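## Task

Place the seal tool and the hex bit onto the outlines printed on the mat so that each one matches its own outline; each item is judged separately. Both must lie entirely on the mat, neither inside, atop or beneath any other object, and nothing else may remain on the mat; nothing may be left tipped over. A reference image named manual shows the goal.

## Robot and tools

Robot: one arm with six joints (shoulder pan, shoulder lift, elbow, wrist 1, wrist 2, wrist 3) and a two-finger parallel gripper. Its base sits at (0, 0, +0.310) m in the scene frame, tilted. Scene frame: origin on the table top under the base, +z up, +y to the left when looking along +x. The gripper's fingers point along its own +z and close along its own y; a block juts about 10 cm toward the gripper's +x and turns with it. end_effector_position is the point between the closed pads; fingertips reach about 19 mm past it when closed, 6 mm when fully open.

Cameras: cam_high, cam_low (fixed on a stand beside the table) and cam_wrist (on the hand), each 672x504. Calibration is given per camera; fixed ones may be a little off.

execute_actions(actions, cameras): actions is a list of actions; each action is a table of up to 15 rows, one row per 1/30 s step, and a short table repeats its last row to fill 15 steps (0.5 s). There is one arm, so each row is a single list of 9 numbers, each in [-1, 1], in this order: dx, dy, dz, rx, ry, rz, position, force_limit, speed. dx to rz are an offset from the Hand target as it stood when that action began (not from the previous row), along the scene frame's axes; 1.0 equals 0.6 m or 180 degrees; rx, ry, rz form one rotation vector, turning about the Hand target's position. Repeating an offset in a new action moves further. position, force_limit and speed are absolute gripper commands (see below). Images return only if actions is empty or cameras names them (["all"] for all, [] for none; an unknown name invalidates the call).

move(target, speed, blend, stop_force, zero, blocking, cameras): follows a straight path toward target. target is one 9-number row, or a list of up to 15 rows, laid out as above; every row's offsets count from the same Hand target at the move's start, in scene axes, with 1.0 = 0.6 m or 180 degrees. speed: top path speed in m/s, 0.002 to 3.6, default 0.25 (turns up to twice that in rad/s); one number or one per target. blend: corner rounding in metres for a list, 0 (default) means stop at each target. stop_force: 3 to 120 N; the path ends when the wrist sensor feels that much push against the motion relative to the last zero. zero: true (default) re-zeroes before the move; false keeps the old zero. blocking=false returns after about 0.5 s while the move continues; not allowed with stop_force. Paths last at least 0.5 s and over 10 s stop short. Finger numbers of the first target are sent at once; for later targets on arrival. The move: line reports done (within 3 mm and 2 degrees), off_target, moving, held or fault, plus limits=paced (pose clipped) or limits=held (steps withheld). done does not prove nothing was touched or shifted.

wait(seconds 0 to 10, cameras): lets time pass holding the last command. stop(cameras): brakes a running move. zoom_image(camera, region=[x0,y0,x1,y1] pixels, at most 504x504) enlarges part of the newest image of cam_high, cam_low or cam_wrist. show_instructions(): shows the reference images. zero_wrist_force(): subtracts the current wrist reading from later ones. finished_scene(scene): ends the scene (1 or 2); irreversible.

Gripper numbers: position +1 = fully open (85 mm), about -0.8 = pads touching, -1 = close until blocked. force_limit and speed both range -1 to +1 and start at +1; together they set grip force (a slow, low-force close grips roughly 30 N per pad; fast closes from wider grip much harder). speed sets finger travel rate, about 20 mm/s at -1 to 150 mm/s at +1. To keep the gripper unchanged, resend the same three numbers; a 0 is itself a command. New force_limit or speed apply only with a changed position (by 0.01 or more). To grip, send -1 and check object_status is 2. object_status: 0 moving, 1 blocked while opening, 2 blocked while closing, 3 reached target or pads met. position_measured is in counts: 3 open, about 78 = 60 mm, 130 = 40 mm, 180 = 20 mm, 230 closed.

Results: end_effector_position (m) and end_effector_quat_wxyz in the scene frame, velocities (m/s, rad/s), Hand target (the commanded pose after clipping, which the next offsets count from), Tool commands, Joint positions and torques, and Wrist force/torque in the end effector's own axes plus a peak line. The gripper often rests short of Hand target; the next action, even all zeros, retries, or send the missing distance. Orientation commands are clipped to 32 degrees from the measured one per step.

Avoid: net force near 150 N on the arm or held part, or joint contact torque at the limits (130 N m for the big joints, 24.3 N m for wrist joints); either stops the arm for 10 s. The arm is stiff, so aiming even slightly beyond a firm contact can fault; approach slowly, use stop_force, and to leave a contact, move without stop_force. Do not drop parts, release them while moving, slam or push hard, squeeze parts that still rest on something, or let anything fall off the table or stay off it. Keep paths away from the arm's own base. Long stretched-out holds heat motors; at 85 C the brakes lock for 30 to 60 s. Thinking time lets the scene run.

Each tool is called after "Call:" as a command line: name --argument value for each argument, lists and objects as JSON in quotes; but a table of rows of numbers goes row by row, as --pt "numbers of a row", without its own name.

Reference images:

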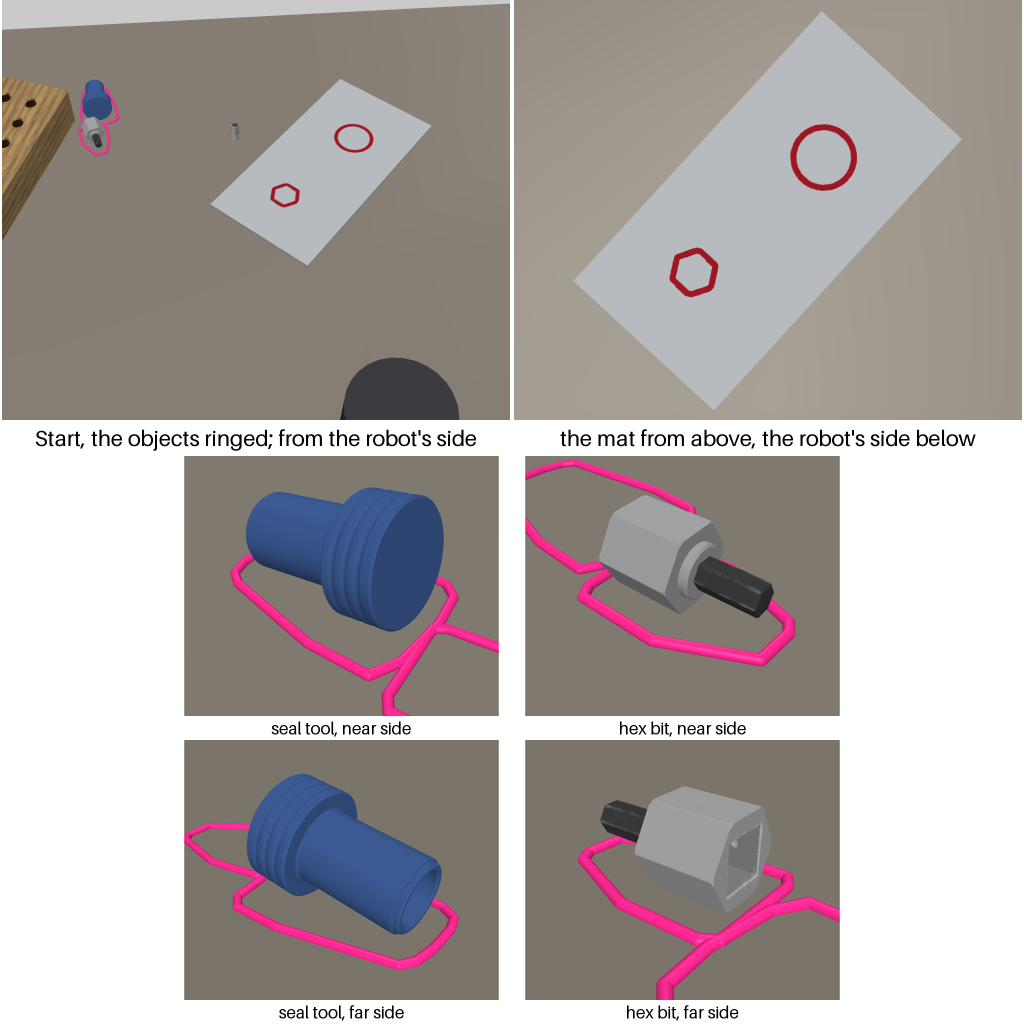

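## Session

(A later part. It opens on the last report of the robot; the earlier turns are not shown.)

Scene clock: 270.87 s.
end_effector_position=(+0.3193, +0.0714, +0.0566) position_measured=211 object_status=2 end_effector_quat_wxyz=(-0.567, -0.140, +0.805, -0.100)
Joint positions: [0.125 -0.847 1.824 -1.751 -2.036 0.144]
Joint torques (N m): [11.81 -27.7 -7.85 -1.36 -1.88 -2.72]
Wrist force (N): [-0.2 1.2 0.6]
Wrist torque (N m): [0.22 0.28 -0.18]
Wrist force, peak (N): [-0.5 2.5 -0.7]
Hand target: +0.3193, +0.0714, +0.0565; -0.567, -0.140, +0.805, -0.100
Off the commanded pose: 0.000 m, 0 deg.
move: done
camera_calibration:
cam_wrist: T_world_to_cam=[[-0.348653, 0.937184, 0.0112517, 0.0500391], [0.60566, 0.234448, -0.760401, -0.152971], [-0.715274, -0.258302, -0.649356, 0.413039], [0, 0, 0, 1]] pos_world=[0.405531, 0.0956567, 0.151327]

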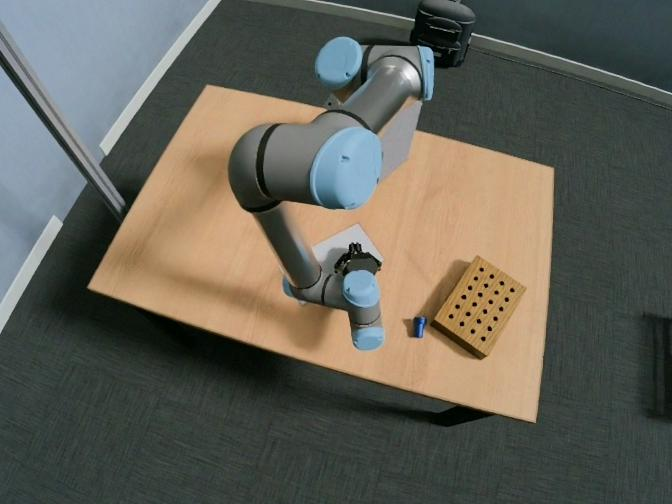

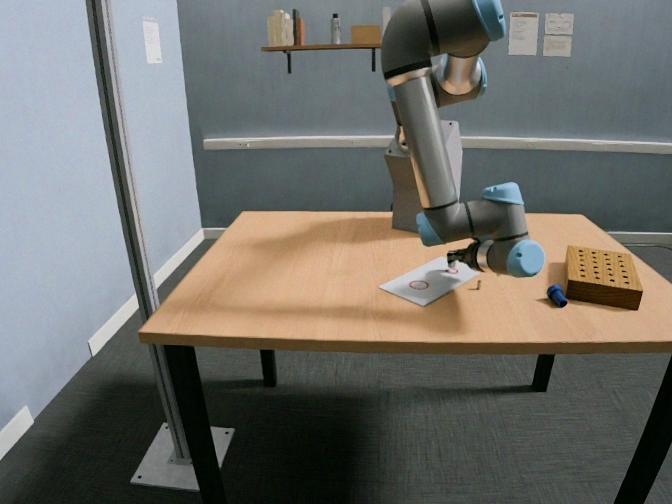

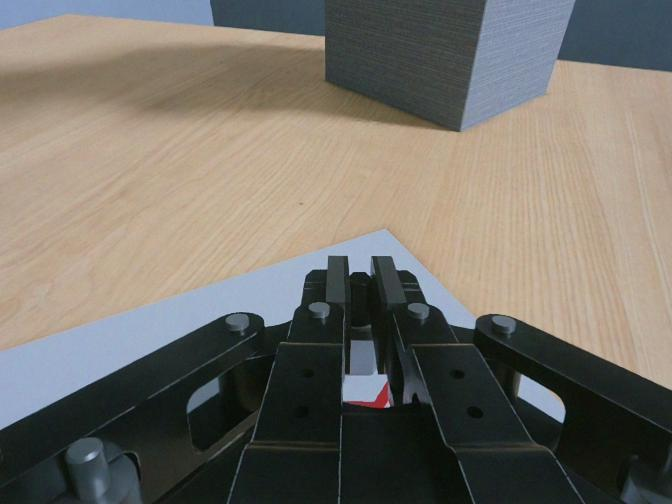

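Call:
move --target '[0.0012, 0.0009, -0.0155, 0, 0, 0, -1, -1, -1]' --speed 0.03 --stop_force 4 --cameras '["cam_wrist", "cam_low"]'

Call:
zoom_image --camera "cam_wrist" --region '[335, 345, 395, 410]'

Call:
zoom_image --camera "cam_low" --region '[435, 250, 465, 280]'

Scene clock: 320.73 s.
end_effector_position=(+0.3200, +0.0719, +0.0472) position_measured=211 object_status=2 end_effector_quat_wxyz=(-0.567, -0.140, +0.805, -0.100)
Joint positions: [0.122 -0.825 1.809 -1.76 -2.038 0.141]
Joint torques (N m): [11.89 -28.05 -7.67 -1.38 -1.88 -2.7]
Wrist force (N): [0.1 1.4 0.7]
Wrist torque (N m): [0.26 0.24 -0.17]
Wrist force, peak (N): [-0.3 1.8 0.7]
Hand target: +0.3200, +0.0719, +0.0472; -0.567, -0.140, +0.805, -0.100
Off the commanded pose: 0.000 m, 0 deg.
move: done
camera_calibration:
cam_wrist: T_world_to_cam=[[-0.348653, 0.937184, 0.0112517, 0.0499552], [0.60566, 0.234448, -0.760401, -0.160721], [-0.715274, -0.258302, -0.649356, 0.407637], [0, 0, 0, 1]] pos_world=[0.406331, 0.0961567, 0.141927]
Images, in order (width x height): cam_low 672x504, cam_wrist 672x504.

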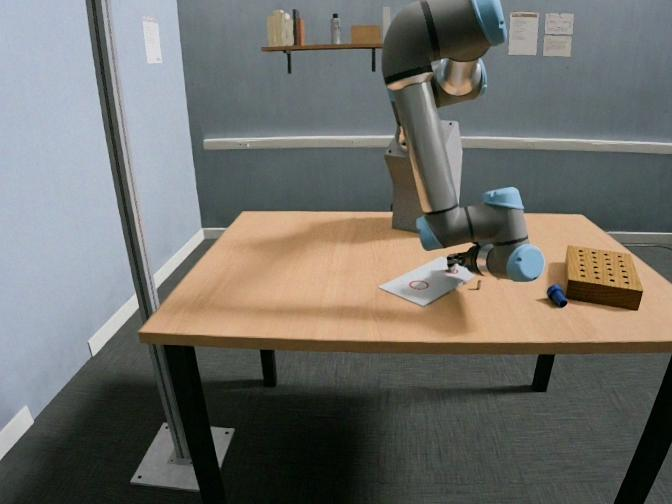

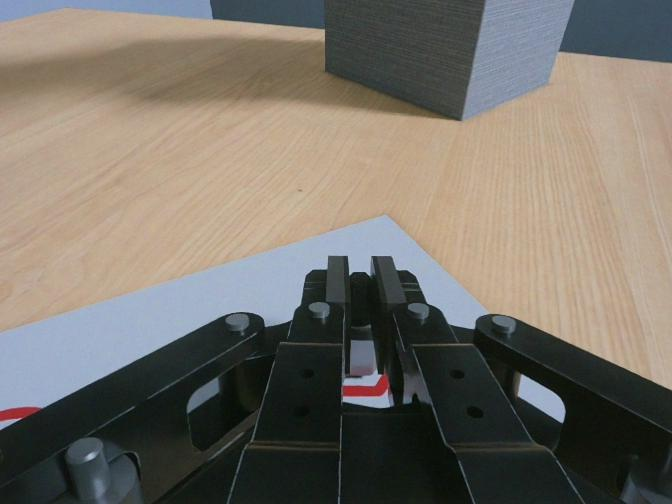

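Scaled by 7.754 from the camera's 672x504 image, which has a finer 960x720 frame.

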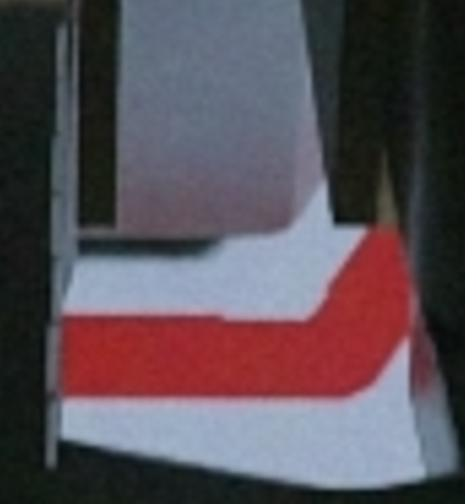

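Scaled by 16.800 from the camera's 672x504 image, which has a finer 960x720 frame.

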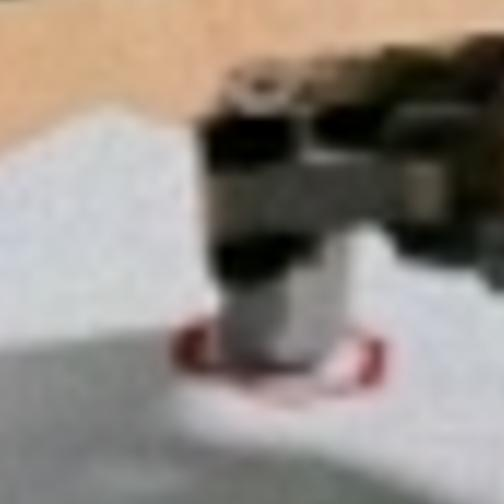

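Call:
move --target '[-0.0008, -0.0004, -0.02, 0, 0, 0, -1, -1, -1]' --speed 0.006 --stop_force 3 --cameras '["cam_wrist", "cam_low"]'

Call:
zoom_image --camera "cam_wrist" --region '[335, 345, 395, 410]'

Call:
zoom_image --camera "cam_low" --region '[435, 250, 465, 280]'

Scene clock: 344.33 s.
end_effector_position=(+0.3198, +0.0718, +0.0434) position_measured=211 object_status=2 end_effector_quat_wxyz=(-0.567, -0.140, +0.805, -0.100)
Joint positions: [0.12 -0.817 1.804 -1.764 -2.039 0.14]
Joint torques (N m): [28.78 -51.33 5.46 3.06 1.9 2.23]
Wrist force (N): [3.4 1.7 -0.7]
Wrist torque (N m): [0.25 0.33 -0.19]
Wrist force, peak (N): [5.8 1.6 -1.4]
Hand target: +0.3198, +0.0718, +0.0434; -0.567, -0.140, +0.805, -0.100 (not the last commanded pose)
Off the commanded pose: 0.008 m, 0 deg.
move: contact
camera_calibration:
cam_wrist: T_world_to_cam=[[-0.348673, 0.937177, 0.0112784, 0.0500269], [0.605593, 0.23446, -0.760451, -0.163433], [-0.715321, -0.258318, -0.649298, 0.405013], [0, 0, 0, 1]] pos_world=[0.406131, 0.0960567, 0.138127]
Images, in order (width x height): cam_low 672x504, cam_wrist 672x504.

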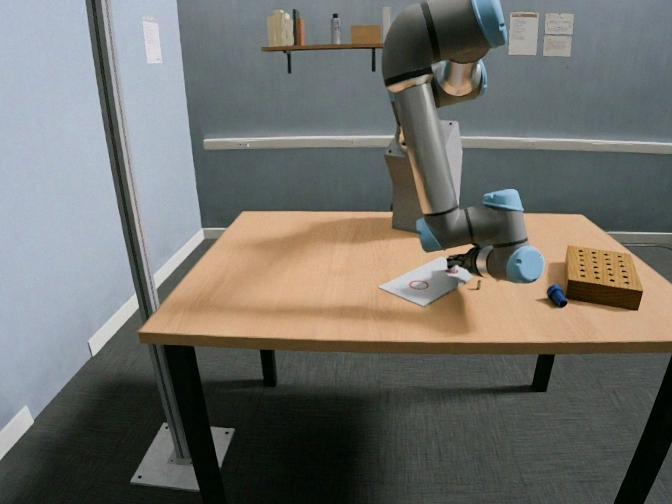

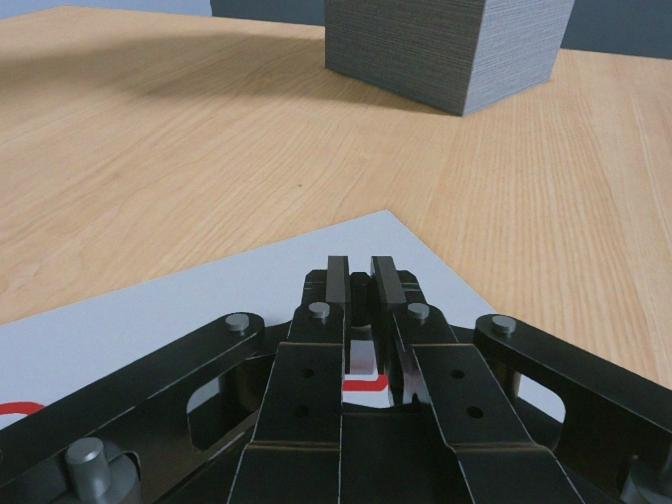

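Scaled by 7.754 from the camera's 672x504 image, which has a finer 960x720 frame.

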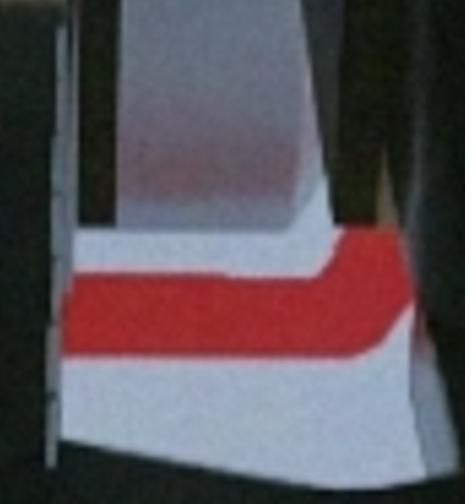

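Scaled by 16.800 from the camera's 672x504 image, which has a finer 960x720 frame.

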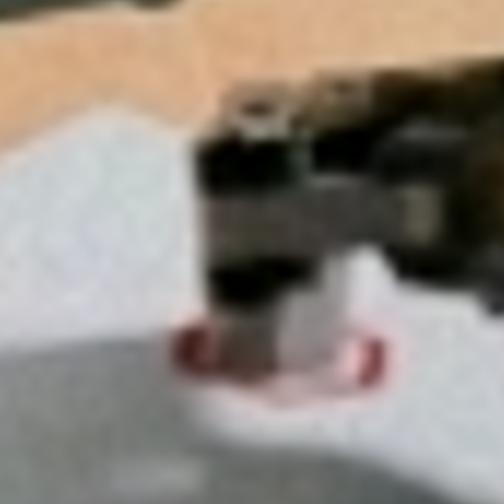

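Call:
move --pt "0 0 0.0035 0 0 0 -1 -1 -1" --pt "0.0008 0.0013 0.0035 0 0 0 -1 -1 -1" --speed 0.02

Call:
move --target '[0, 0, -0.01, 0, 0, 0, -1, -1, -1]' --speed 0.005 --stop_force 3 --cameras '["cam_wrist"]'

Call:
zoom_image --camera "cam_wrist" --region '[335, 345, 395, 410]'

Scene clock: 354.80 s.
end_effector_position=(+0.3202, +0.0725, +0.0455) position_measured=211 object_status=2 end_effector_quat_wxyz=(-0.567, -0.140, +0.805, -0.100)
Joint positions: [0.122 -0.821 1.805 -1.76 -2.038 0.142]
Joint torques (N m): [29.51 -32.76 -8.59 3.75 2.86 2.72]
Wrist force (N): [0.3 1.3 0.6]
Wrist torque (N m): [0.24 0.19 -0.36]
Wrist force, peak (N): [4.2 1.7 -0.8]
Hand target: +0.3203, +0.0726, +0.0455; -0.567, -0.140, +0.805, -0.100
Off the commanded pose: 0.000 m, 0 deg.
move: done

Scene clock: 356.47 s.
end_effector_position=(+0.3203, +0.0726, +0.0434) position_measured=211 object_status=2 end_effector_quat_wxyz=(-0.567, -0.140, +0.805, -0.100)
Joint positions: [0.121 -0.816 1.802 -1.762 -2.038 0.141]
Joint torques (N m): [28.81 -50.83 6 2.93 1.97 2.26]
Wrist force (N): [3.4 2.2 -0.4]
Wrist torque (N m): [0.29 0.25 -0.26]
Wrist force, peak (N): [5.0 1.5 -1.2]
Hand target: +0.3203, +0.0727, +0.0434; -0.567, -0.140, +0.805, -0.100 (not the last commanded pose)
Off the commanded pose: 0.004 m, 0 deg.
move: contact
camera_calibration:
cam_wrist: T_world_to_cam=[[-0.348673, 0.937177, 0.0112784, 0.0494515], [0.605593, 0.23446, -0.760451, -0.163923], [-0.715321, -0.258318, -0.649298, 0.405577], [0, 0, 0, 1]] pos_world=[0.406631, 0.0968567, 0.138127]
Images, in order (width x height): cam_wrist 672x504.

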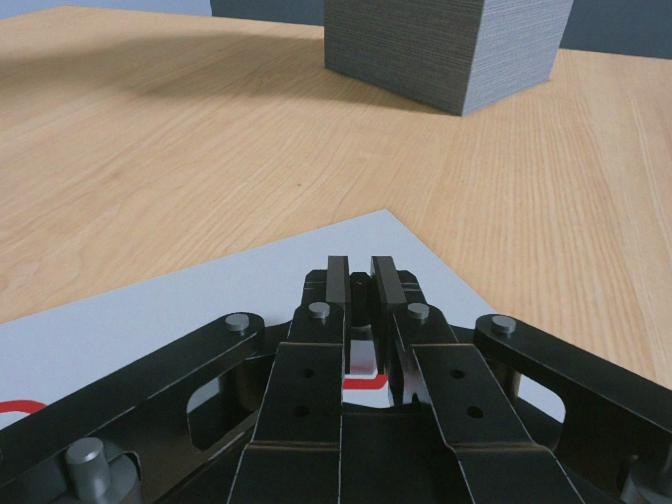

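Scaled by 7.754 from the camera's 672x504 image, which has a finer 960x720 frame.

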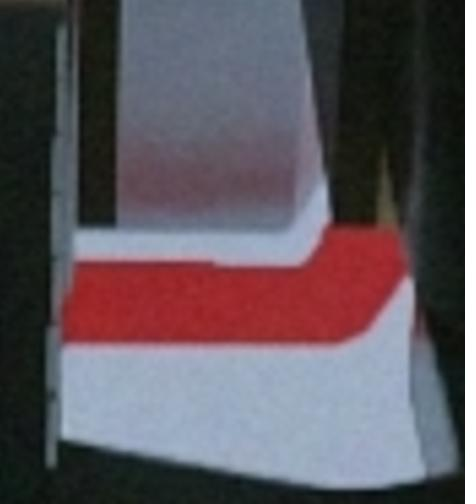

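Call:
move --target '[0, 0, 0, 0, 0, 0, -0.2, -1, -1]'

Call:
move --pt "0.07 0.025 0.02 0 0 0 -0.2 -1 -1" --pt "0.1 0.035 0.2 0 0 0 -0.2 -1 -1" --speed '[0.08, 0.25]' --blend '[0.005, 0]' --cameras '["all"]'

Call:
zoom_image --camera "cam_wrist" --region '[300, 280, 420, 410]'

Scene clock: 361.77 s.
end_effector_position=(+0.3203, +0.0727, +0.0434) position_measured=154 object_status=0 end_effector_quat_wxyz=(-0.567, -0.140, +0.805, -0.100)
Joint positions: [0.121 -0.816 1.802 -1.762 -2.038 0.141]
Joint torques (N m): [28.79 -51.11 5.81 2.95 2.06 2.33]
Wrist force (N): [0.4 1.5 0.1]
Wrist torque (N m): [0.28 0.28 -0.24]
Wrist force, peak (N): [3.5 2.3 -0.7]
Hand target: +0.3203, +0.0727, +0.0434; -0.567, -0.140, +0.805, -0.100
Off the commanded pose: 0.000 m, 0 deg.
move: done

Scene clock: 363.47 s.
end_effector_position=(+0.3802, +0.0936, +0.1633) position_measured=154 object_status=3 end_effector_quat_wxyz=(-0.567, -0.140, +0.805, -0.100)
Joint positions: [0.217 -1.019 1.723 -1.449 -1.969 0.214]
Joint torques (N m): [30 -53.28 -13.77 3.7 2.8 2.52]
Wrist force (N): [0.7 1.3 0.2]
Wrist torque (N m): [0.25 0.25 -0.36]
Wrist force, peak (N): [2.0 1.5 -0.6]
Hand target: +0.3803, +0.0937, +0.1634; -0.567, -0.140, +0.805, -0.100
Off the commanded pose: 0.000 m, 0 deg.
move: done
camera_calibration:
cam_wrist: T_world_to_cam=[[-0.348648, 0.937186, 0.0113008, 0.0492854], [0.605551, 0.234444, -0.76049, -0.113912], [-0.715369, -0.2583, -0.649252, 0.531709], [0, 0, 0, 1]] pos_world=[0.466531, 0.117857, 0.258027]

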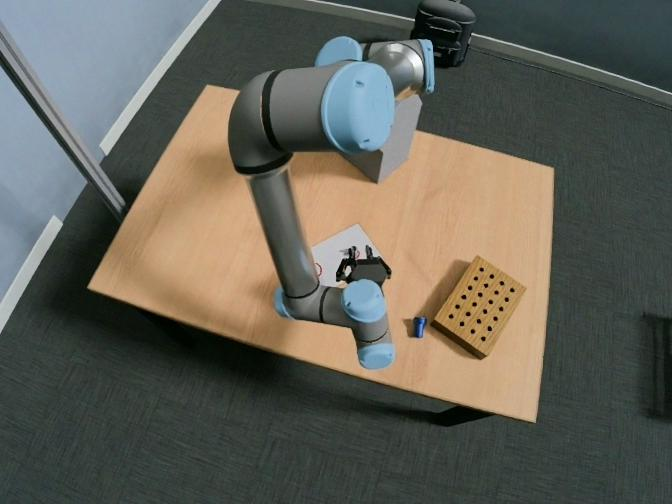

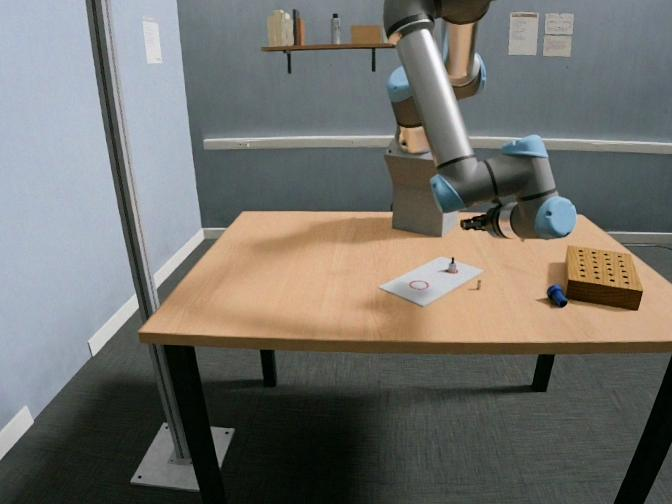

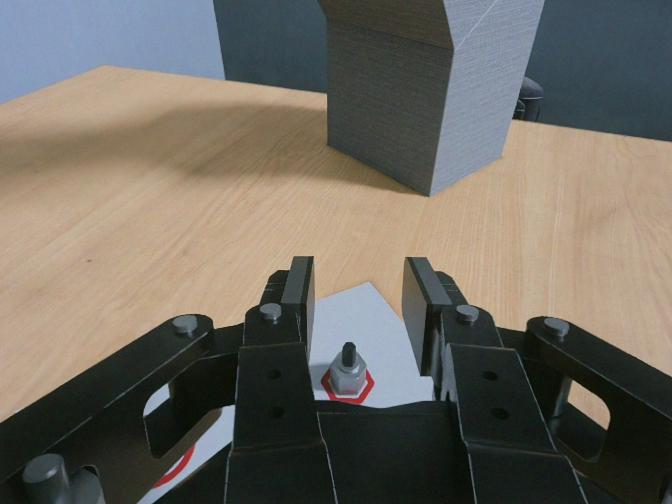

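Scaled by 3.877 from the camera's 672x504 image, which has a finer 960x720 frame.

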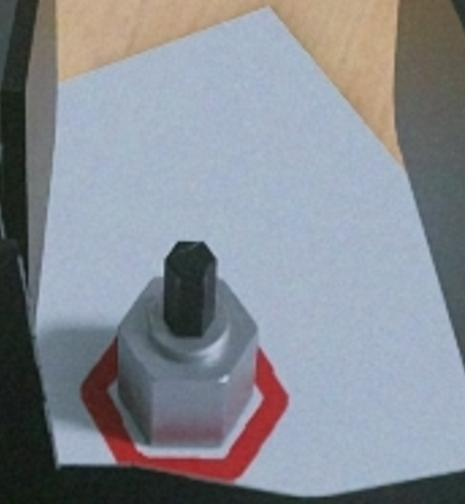

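Call:
move --pt "0.03 0.05 0.15 0 0 0 0.1 -1 0" --pt "0.1328 0.3438 0.03 0.7036 0.1686 0.6214 0.1 -1 0" --speed '[0.3, 0.6]' --blend '[0.03, 0]' --cameras '["all"]'

Call:
zoom_image --camera "cam_wrist" --region '[270, 170, 430, 400]'

Scene clock: 389.77 s.
end_effector_position=(+0.4600, +0.2999, +0.1814) position_measured=117 object_status=3 end_effector_quat_wxyz=(+0.015, +0.969, +0.059, -0.241)
Joint positions: [0.543 -1.108 1.801 -2.14 -1.873 -2.729]
Joint torques (N m): [16.8 -51.03 -4.97 -3.98 2.77 -2.65]
Wrist force (N): [-1.3 1.3 -1.0]
Wrist torque (N m): [0.12 -0.09 0.11]
Wrist force, peak (N): [0.0 4.1 -1.9]
Hand target: +0.4600, +0.2999, +0.1814; +0.015, +0.969, +0.059, -0.241
Off the commanded pose: 0.000 m, 0 deg.
move: done
camera_calibration:
cam_wrist: T_world_to_cam=[[0.133169, -0.991032, -0.0110519, 0.244311], [-0.651479, -0.0959344, 0.752577, 0.205979], [-0.746888, -0.0930197, -0.658411, 0.620356], [0, 0, 0, 1]] pos_world=[0.564993, 0.319586, 0.256134]

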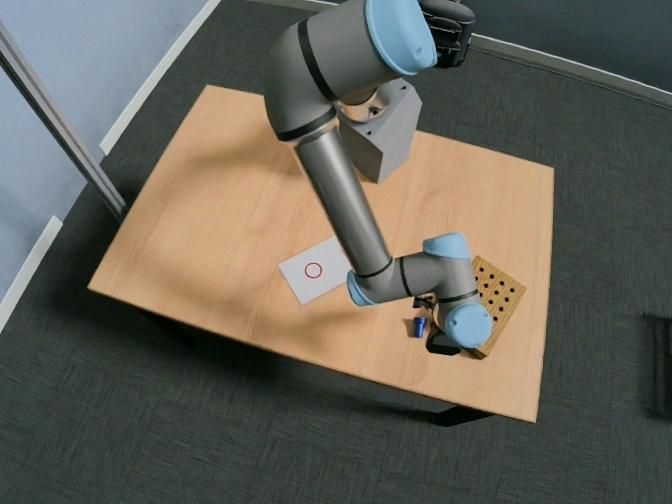

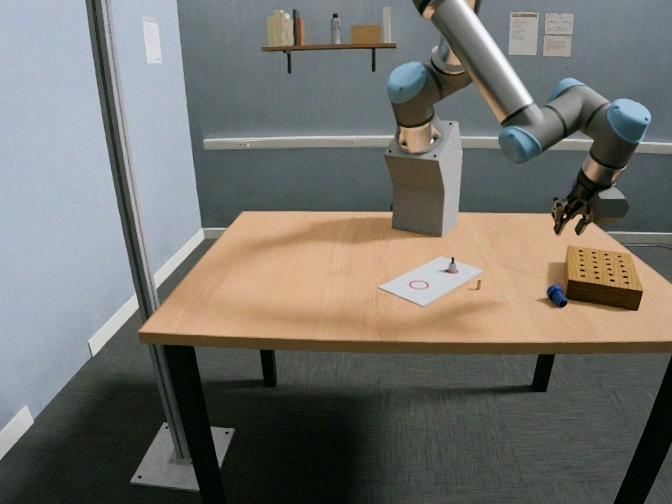

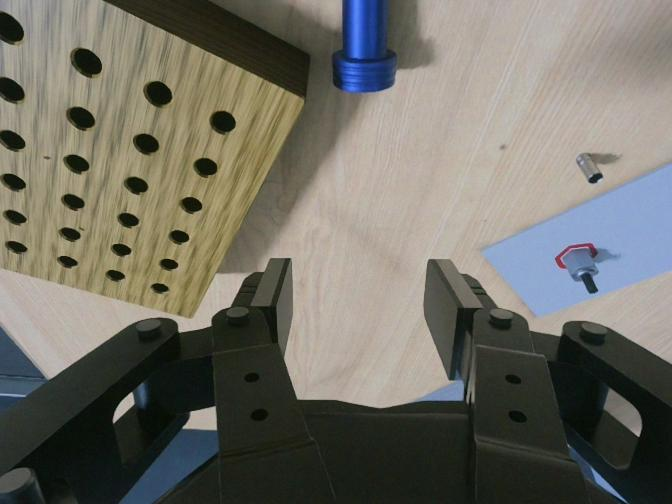

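Scaled by 2.191 from the camera's 672x504 image, which has a finer 960x720 frame.

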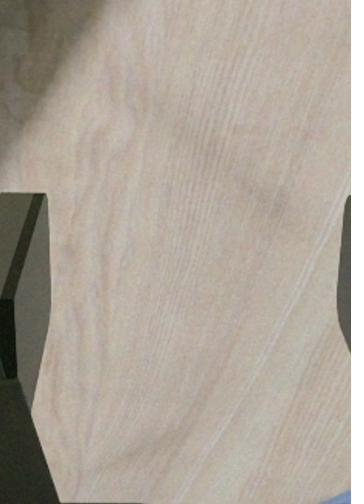

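Call:
move --target '[0.0612, 0.0, -0.177, 0, 0, 0.0111, 0.1, -1, 0]' --speed 0.25 --cameras '["cam_wrist"]'

Call:
zoom_image --camera "cam_wrist" --region '[280, 150, 440, 350]'

Scene clock: 404.73 s.
end_effector_position=(+0.4966, +0.2999, +0.0753) position_measured=117 object_status=3 end_effector_quat_wxyz=(+0.019, +0.967, +0.076, -0.241)
Joint positions: [0.46 -0.887 1.661 -2.242 -1.898 -2.845]
Joint torques (N m): [19.36 -30.88 -15.91 -3.8 -2.04 -2.81]
Wrist force (N): [-1.4 1.5 -0.8]
Wrist torque (N m): [0.14 -0.08 0.12]
Wrist force, peak (N): [-2.3 1.1 -2.4]
Hand target: +0.4967, +0.2999, +0.0752; +0.019, +0.967, +0.076, -0.241
Off the commanded pose: 0.000 m, 0 deg.
move: done
camera_calibration:
cam_wrist: T_world_to_cam=[[0.167686, -0.985776, -0.0112721, 0.219521], [-0.647721, -0.118786, 0.752561, 0.314639], [-0.743195, -0.118892, -0.658426, 0.583884], [0, 0, 0, 1]] pos_world=[0.600928, 0.323193, 0.150134]
Images, in order (width x height): cam_wrist 672x504.

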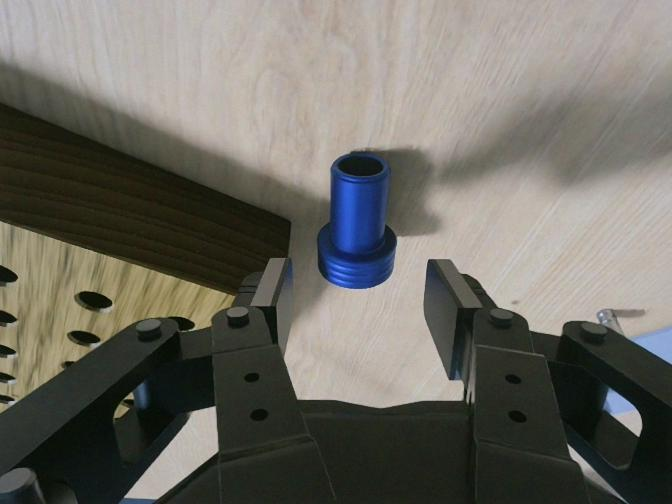

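Scaled by 2.520 from the camera's 672x504 image, which has a finer 960x720 frame.

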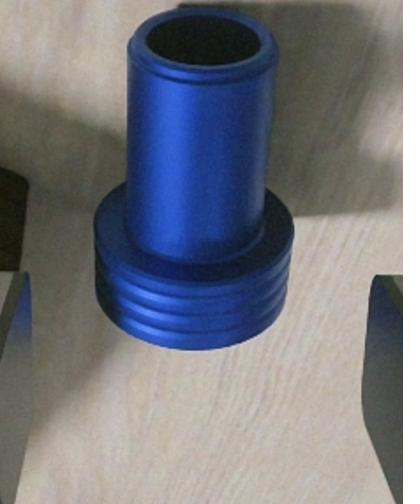

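Call:
move --target '[-0.02, -0.0038, -0.062, 0, 0, 0.0056, 0.1, -1, 0]' --speed 0.1 --stop_force 6

Call:
move --target '[0, 0, -0.0225, 0, 0, 0, 0.1, -1, 0]' --speed 0.015 --stop_force 4 --cameras '["cam_wrist"]'

Call:
zoom_image --camera "cam_wrist" --region '[270, 230, 450, 420]'

Scene clock: 423.47 s.
end_effector_position=(+0.4847, +0.2977, +0.0380) position_measured=117 object_status=3 end_effector_quat_wxyz=(+0.021, +0.967, +0.085, -0.241)
Joint positions: [0.441 -0.822 1.667 -2.317 -1.908 -2.881]
Joint torques (N m): [19.5 -31.36 -15.64 -3.88 -1.85 -2.58]
Wrist force (N): [-1.2 1.6 -1.1]
Wrist torque (N m): [0.15 -0.12 0.12]
Wrist force, peak (N): [-1.4 1.7 -2.1]
Hand target: +0.4847, +0.2977, +0.0380; +0.021, +0.967, +0.085, -0.241
Off the commanded pose: 0.000 m, 0 deg.
move: done

Scene clock: 425.30 s.
end_effector_position=(+0.4847, +0.2977, +0.0245) position_measured=117 object_status=3 end_effector_quat_wxyz=(+0.021, +0.967, +0.085, -0.241)
Joint positions: [0.432 -0.796 1.655 -2.335 -1.909 -2.889]
Joint torques (N m): [20.07 -32.32 -14.68 -3.86 -1.84 -2.7]
Wrist force (N): [-1.5 1.7 -1.1]
Wrist torque (N m): [0.17 -0.08 0.11]
Wrist force, peak (N): [-1.2 1.9 -1.4]
Hand target: +0.4847, +0.2977, +0.0245; +0.021, +0.967, +0.085, -0.241
Off the commanded pose: 0.000 m, 0 deg.
move: done
camera_calibration:
cam_wrist: T_world_to_cam=[[0.185029, -0.982669, -0.0112488, 0.209421], [-0.645552, -0.130167, 0.752542, 0.347277], [-0.740963, -0.131981, -0.658449, 0.544034], [0, 0, 0, 1]] pos_world=[0.588546, 0.322797, 0.0992339]
Images, in order (width x height): cam_wrist 672x504.

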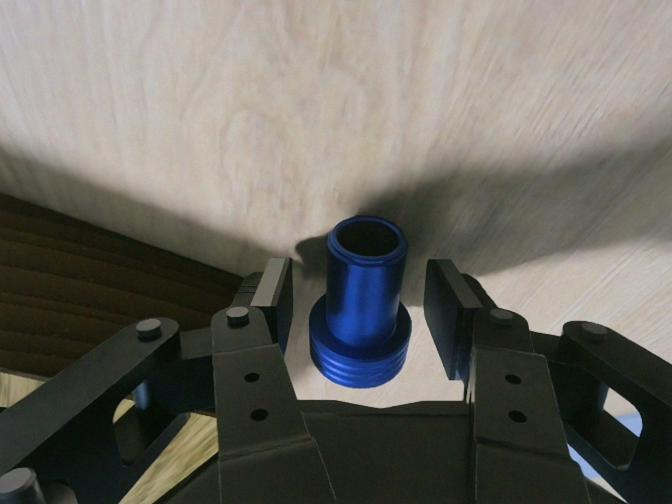

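Scaled by 2.653 from the camera's 672x504 image, which has a finer 960x720 frame.

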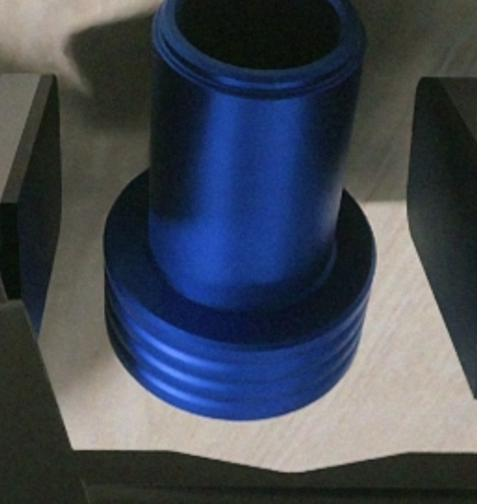

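Call:
move --target '[0, 0, 0, 0, 0, 0, -1, -1, -0.9]'

Call:
move --target '[0, 0, 0.1, 0, 0, 0, -1, -1, -0.9]' --speed 0.08 --cameras '["cam_wrist", "cam_low"]'

Scene clock: 431.17 s.
end_effector_position=(+0.4847, +0.2977, +0.0245) position_measured=172 object_status=2 end_effector_quat_wxyz=(+0.021, +0.967, +0.085, -0.241)
Joint positions: [0.432 -0.796 1.655 -2.335 -1.909 -2.889]
Joint torques (N m): [19.21 -31.55 -14.15 -3.54 -1.58 -2.63]
Wrist force (N): [-2.4 1.7 -4.8]
Wrist torque (N m): [0.13 -0.12 0.11]
Wrist force, peak (N): [-2.7 1.6 -5.0]
Hand target: +0.4847, +0.2977, +0.0245; +0.021, +0.967, +0.085, -0.241
Off the commanded pose: 0.000 m, 0 deg.
move: done

Scene clock: 432.43 s.
end_effector_position=(+0.4847, +0.2977, +0.0844) position_measured=172 object_status=2 end_effector_quat_wxyz=(+0.021, +0.967, +0.085, -0.241)
Joint positions: [0.47 -0.912 1.701 -2.251 -1.905 -2.849]
Joint torques (N m): [36.26 -55.62 -2.59 1.42 2.83 2.81]
Wrist force (N): [-0.7 1.4 -0.5]
Wrist torque (N m): [0.13 -0.13 -0.06]
Wrist force, peak (N): [-2.7 1.8 -4.9]
Hand target: +0.4847, +0.2977, +0.0845; +0.021, +0.967, +0.085, -0.241
Off the commanded pose: 0.000 m, 0 deg.
move: done
camera_calibration:
cam_wrist: T_world_to_cam=[[0.185029, -0.982669, -0.0112488, 0.210094], [-0.645552, -0.130167, 0.752542, 0.3022], [-0.740963, -0.131981, -0.658449, 0.583475], [0, 0, 0, 1]] pos_world=[0.588546, 0.322797, 0.159134]
Images, in order (width x height): cam_low 672x504, cam_wrist 672x504.

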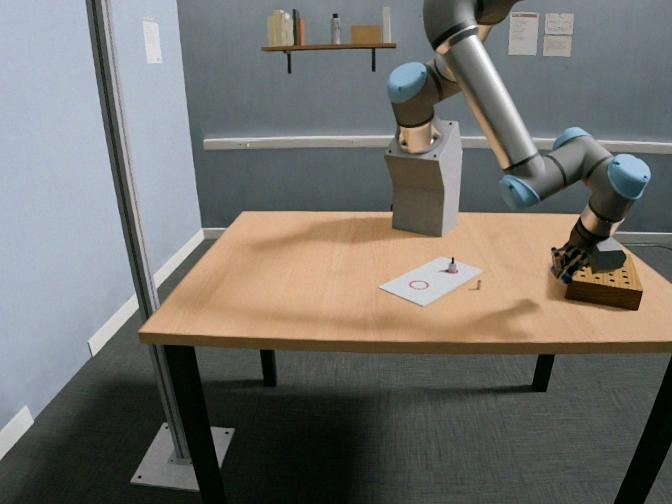

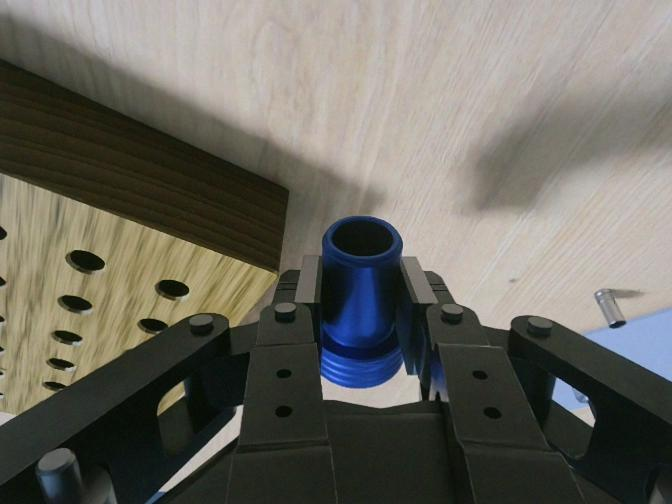

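Call:
move --pt "0 0 0.2 0 0 0 -1 -1 -0.9" --pt "0.092 -0.196 0.24 -0.3758 -0.0664 -0.3231 -1 -1 -0.9" --pt "0.1083 -0.3778 0.17 -0.7515 -0.1327 -0.6462 -1 -1 -0.9" --pt "0.1083 -0.3778 0.0925 -0.7515 -0.1327 -0.6462 -1 -1 -0.9" --speed '[0.25, 0.5, 0.5, 0.15]' --blend '[0.03, 0.03, 0.02, 0]' --cameras '["all"]'

Call:
zoom_image --camera "cam_wrist" --region '[220, 220, 330, 310]'

Scene clock: 459.30 s.
end_effector_position=(+0.5497, +0.0710, +0.1401) position_measured=172 object_status=2 end_effector_quat_wxyz=(-0.582, -0.071, +0.808, -0.051)
Joint positions: [0.12 -0.799 1.104 -1.089 -1.875 0.192]
Joint torques (N m): [15.16 -41.09 -21.06 -1.06 -1.62 -2.85]
Wrist force (N): [-0.1 1.3 0.6]
Wrist torque (N m): [0.24 0.28 -0.18]
Wrist force, peak (N): [0.0 3.9 -1.0]
Hand target: +0.5497, +0.0710, +0.1400; -0.582, -0.071, +0.808, -0.051
Off the commanded pose: 0.000 m, 0 deg.
move: done
camera_calibration:
cam_wrist: T_world_to_cam=[[-0.183039, 0.983017, 0.0131847, 0.0352475], [0.62133, 0.126064, -0.773342, -0.228035], [-0.76187, -0.133359, -0.633852, 0.646517], [0, 0, 0, 1]] pos_world=[0.640699, 0.0803172, 0.232982]

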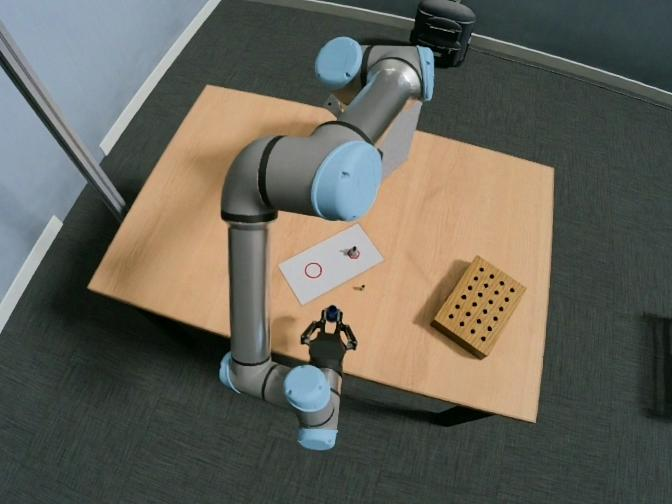

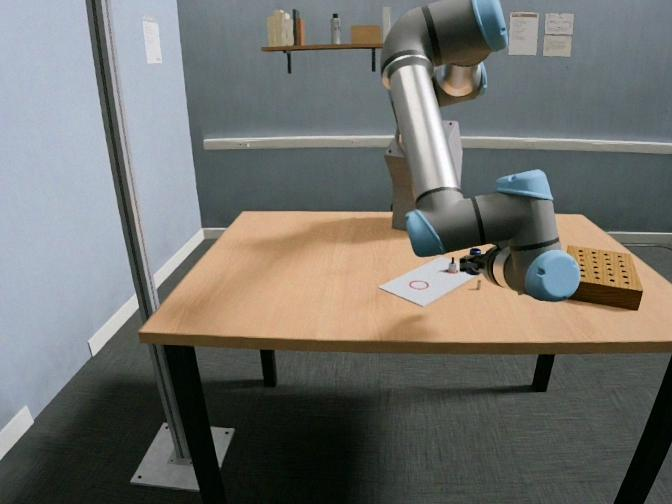

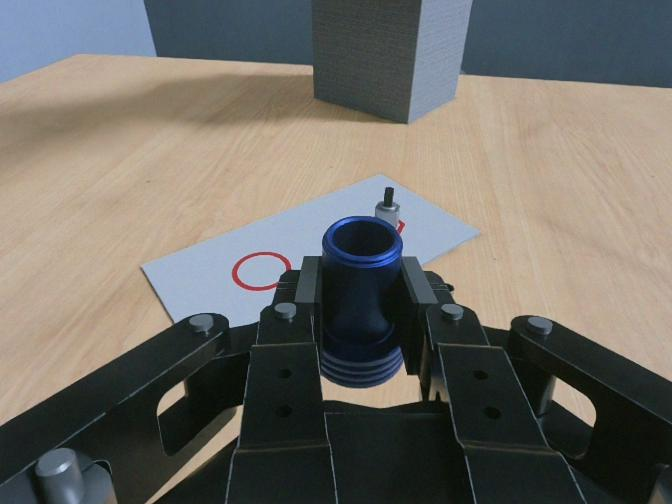

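Scaled by 4.582 from the camera's 672x504 image, which has a finer 960x720 frame.

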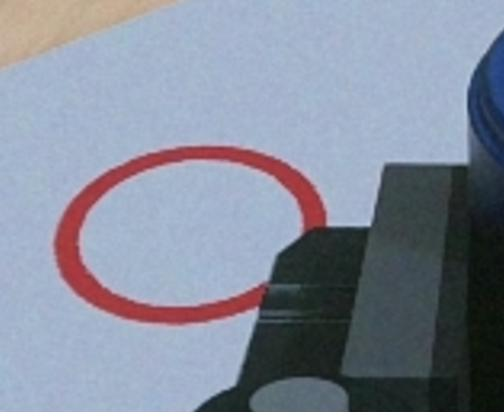

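Call:
move --pt "-0.2433 -0.1623 -0.0917 0 0 0 -1 -1 -0.9" --pt "-0.2433 -0.1623 -0.15 0 0 0 -1 -1 -0.9" --speed '[0.2, 0.06]' --blend '[0.01, 0]' --cameras '["all"]'

Call:
zoom_image --camera "cam_wrist" --region '[310, 330, 410, 410]'

Call:
zoom_image --camera "cam_low" --region '[395, 250, 445, 300]'

Scene clock: 479.13 s.
end_effector_position=(+0.4037, -0.0264, +0.0501) position_measured=172 object_status=2 end_effector_quat_wxyz=(-0.582, -0.071, +0.808, -0.051)
Joint positions: [-0.077 -0.878 1.618 -1.58 -2.011 0.039]
Joint torques (N m): [8.55 -33.19 -14.09 -1.43 -1.95 -2.63]
Wrist force (N): [0.0 1.6 0.4]
Wrist torque (N m): [0.29 0.27 -0.18]
Wrist force, peak (N): [0.0 1.2 2.4]
Hand target: +0.4037, -0.0264, +0.0500; -0.582, -0.071, +0.808, -0.051
Off the commanded pose: 0.000 m, 0 deg.
move: done
camera_calibration:
cam_wrist: T_world_to_cam=[[-0.182978, 0.98303, 0.0131081, 0.105456], [0.621348, 0.125968, -0.773343, -0.194716], [-0.76187, -0.13336, -0.633853, 0.465324], [0, 0, 0, 1]] pos_world=[0.494799, -0.0170829, 0.142982]

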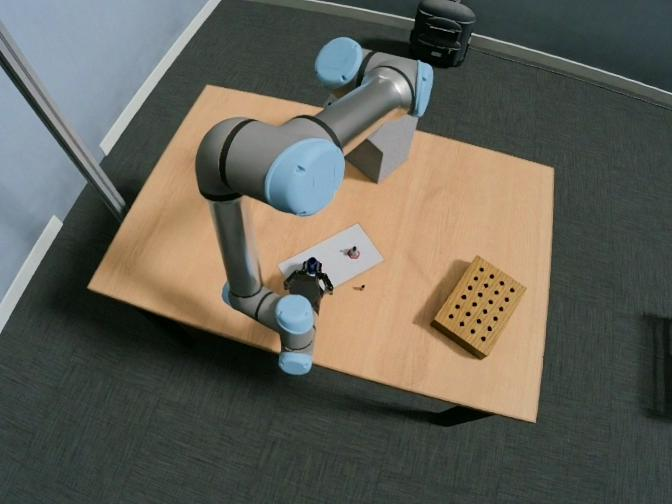

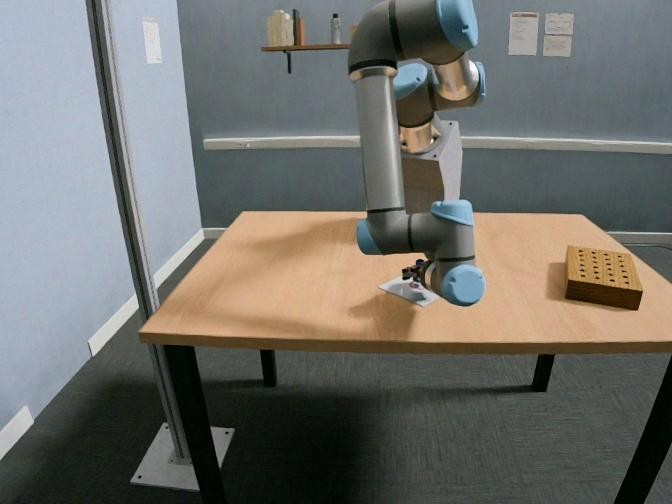

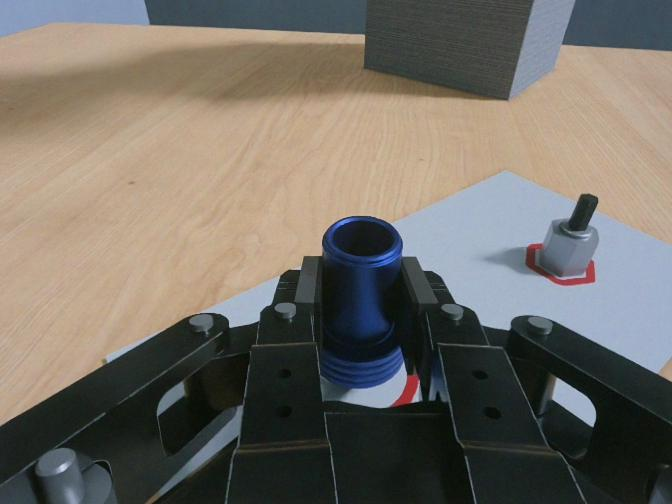

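Scaled by 5.040 from the camera's 672x504 image, which has a finer 960x720 frame.

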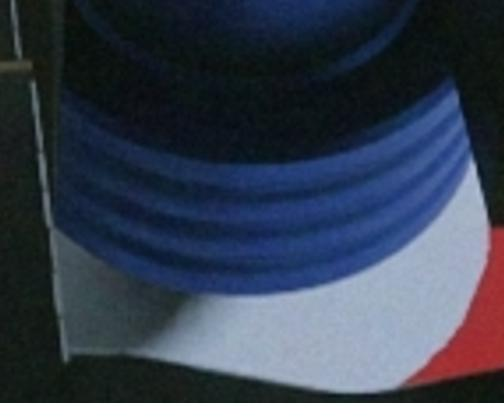

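Scaled by 10.080 from the camera's 672x504 image, which has a finer 960x720 frame.

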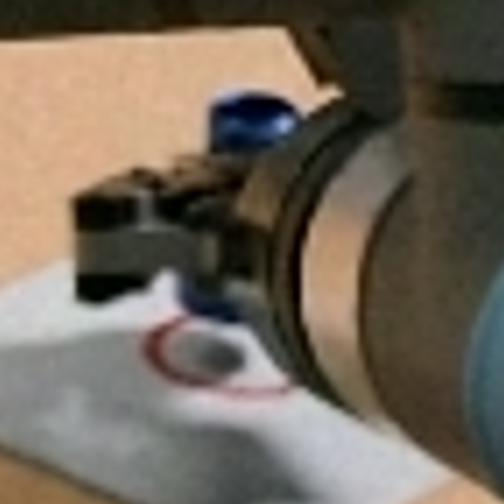

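Call:
move --target '[0, 0, -0.0183, 0, 0, 0, -1, -1, -0.9]' --speed 0.04 --stop_force 4 --cameras '["cam_wrist", "cam_low"]'

Call:
zoom_image --camera "cam_wrist" --region '[310, 330, 410, 410]'

Call:
zoom_image --camera "cam_low" --region '[400, 265, 435, 300]'

Scene clock: 504.10 s.
end_effector_position=(+0.4037, -0.0264, +0.0390) position_measured=172 object_status=2 end_effector_quat_wxyz=(-0.582, -0.071, +0.808, -0.051)
Joint positions: [-0.08 -0.854 1.603 -1.59 -2.013 0.036]
Joint torques (N m): [8.18 -33.02 -12.12 -1.52 -2 -2.79]
Wrist force (N): [-0.2 1.4 0.6]
Wrist torque (N m): [0.25 0.29 -0.18]
Wrist force, peak (N): [-0.4 1.8 0.9]
Hand target: +0.4037, -0.0264, +0.0390; -0.582, -0.071, +0.808, -0.051
Off the commanded pose: 0.000 m, 0 deg.
move: done
camera_calibration:
cam_wrist: T_world_to_cam=[[-0.182978, 0.98303, 0.0131081, 0.105602], [0.621348, 0.125968, -0.773343, -0.2033], [-0.76187, -0.13336, -0.633853, 0.458288], [0, 0, 0, 1]] pos_world=[0.494799, -0.0170829, 0.131882]
Images, in order (width x height): cam_low 672x504, cam_wrist 672x504.

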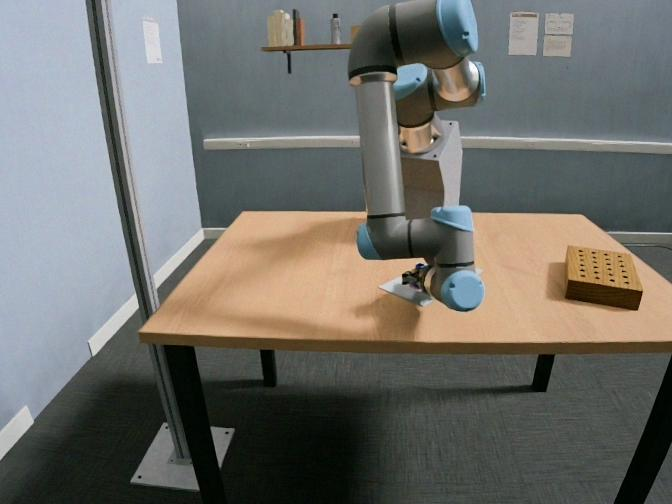

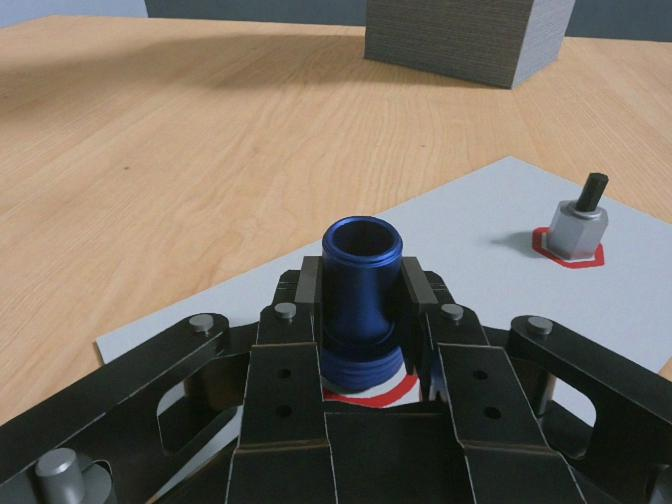

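Scaled by 5.040 from the camera's 672x504 image, which has a finer 960x720 frame.

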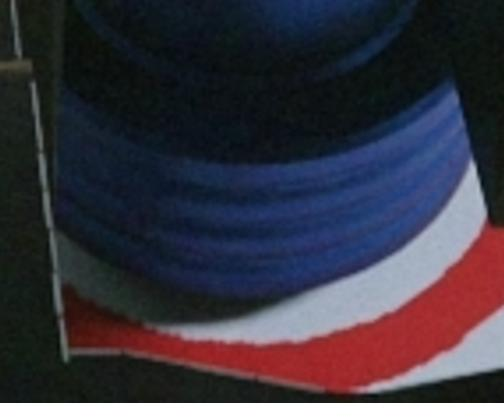

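Scaled by 14.400 from the camera's 672x504 image, which has a finer 960x720 frame.

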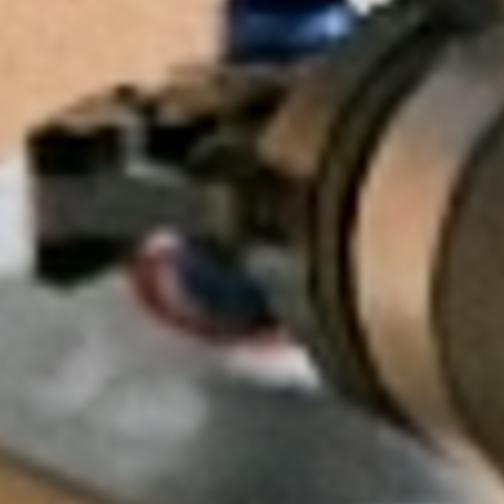

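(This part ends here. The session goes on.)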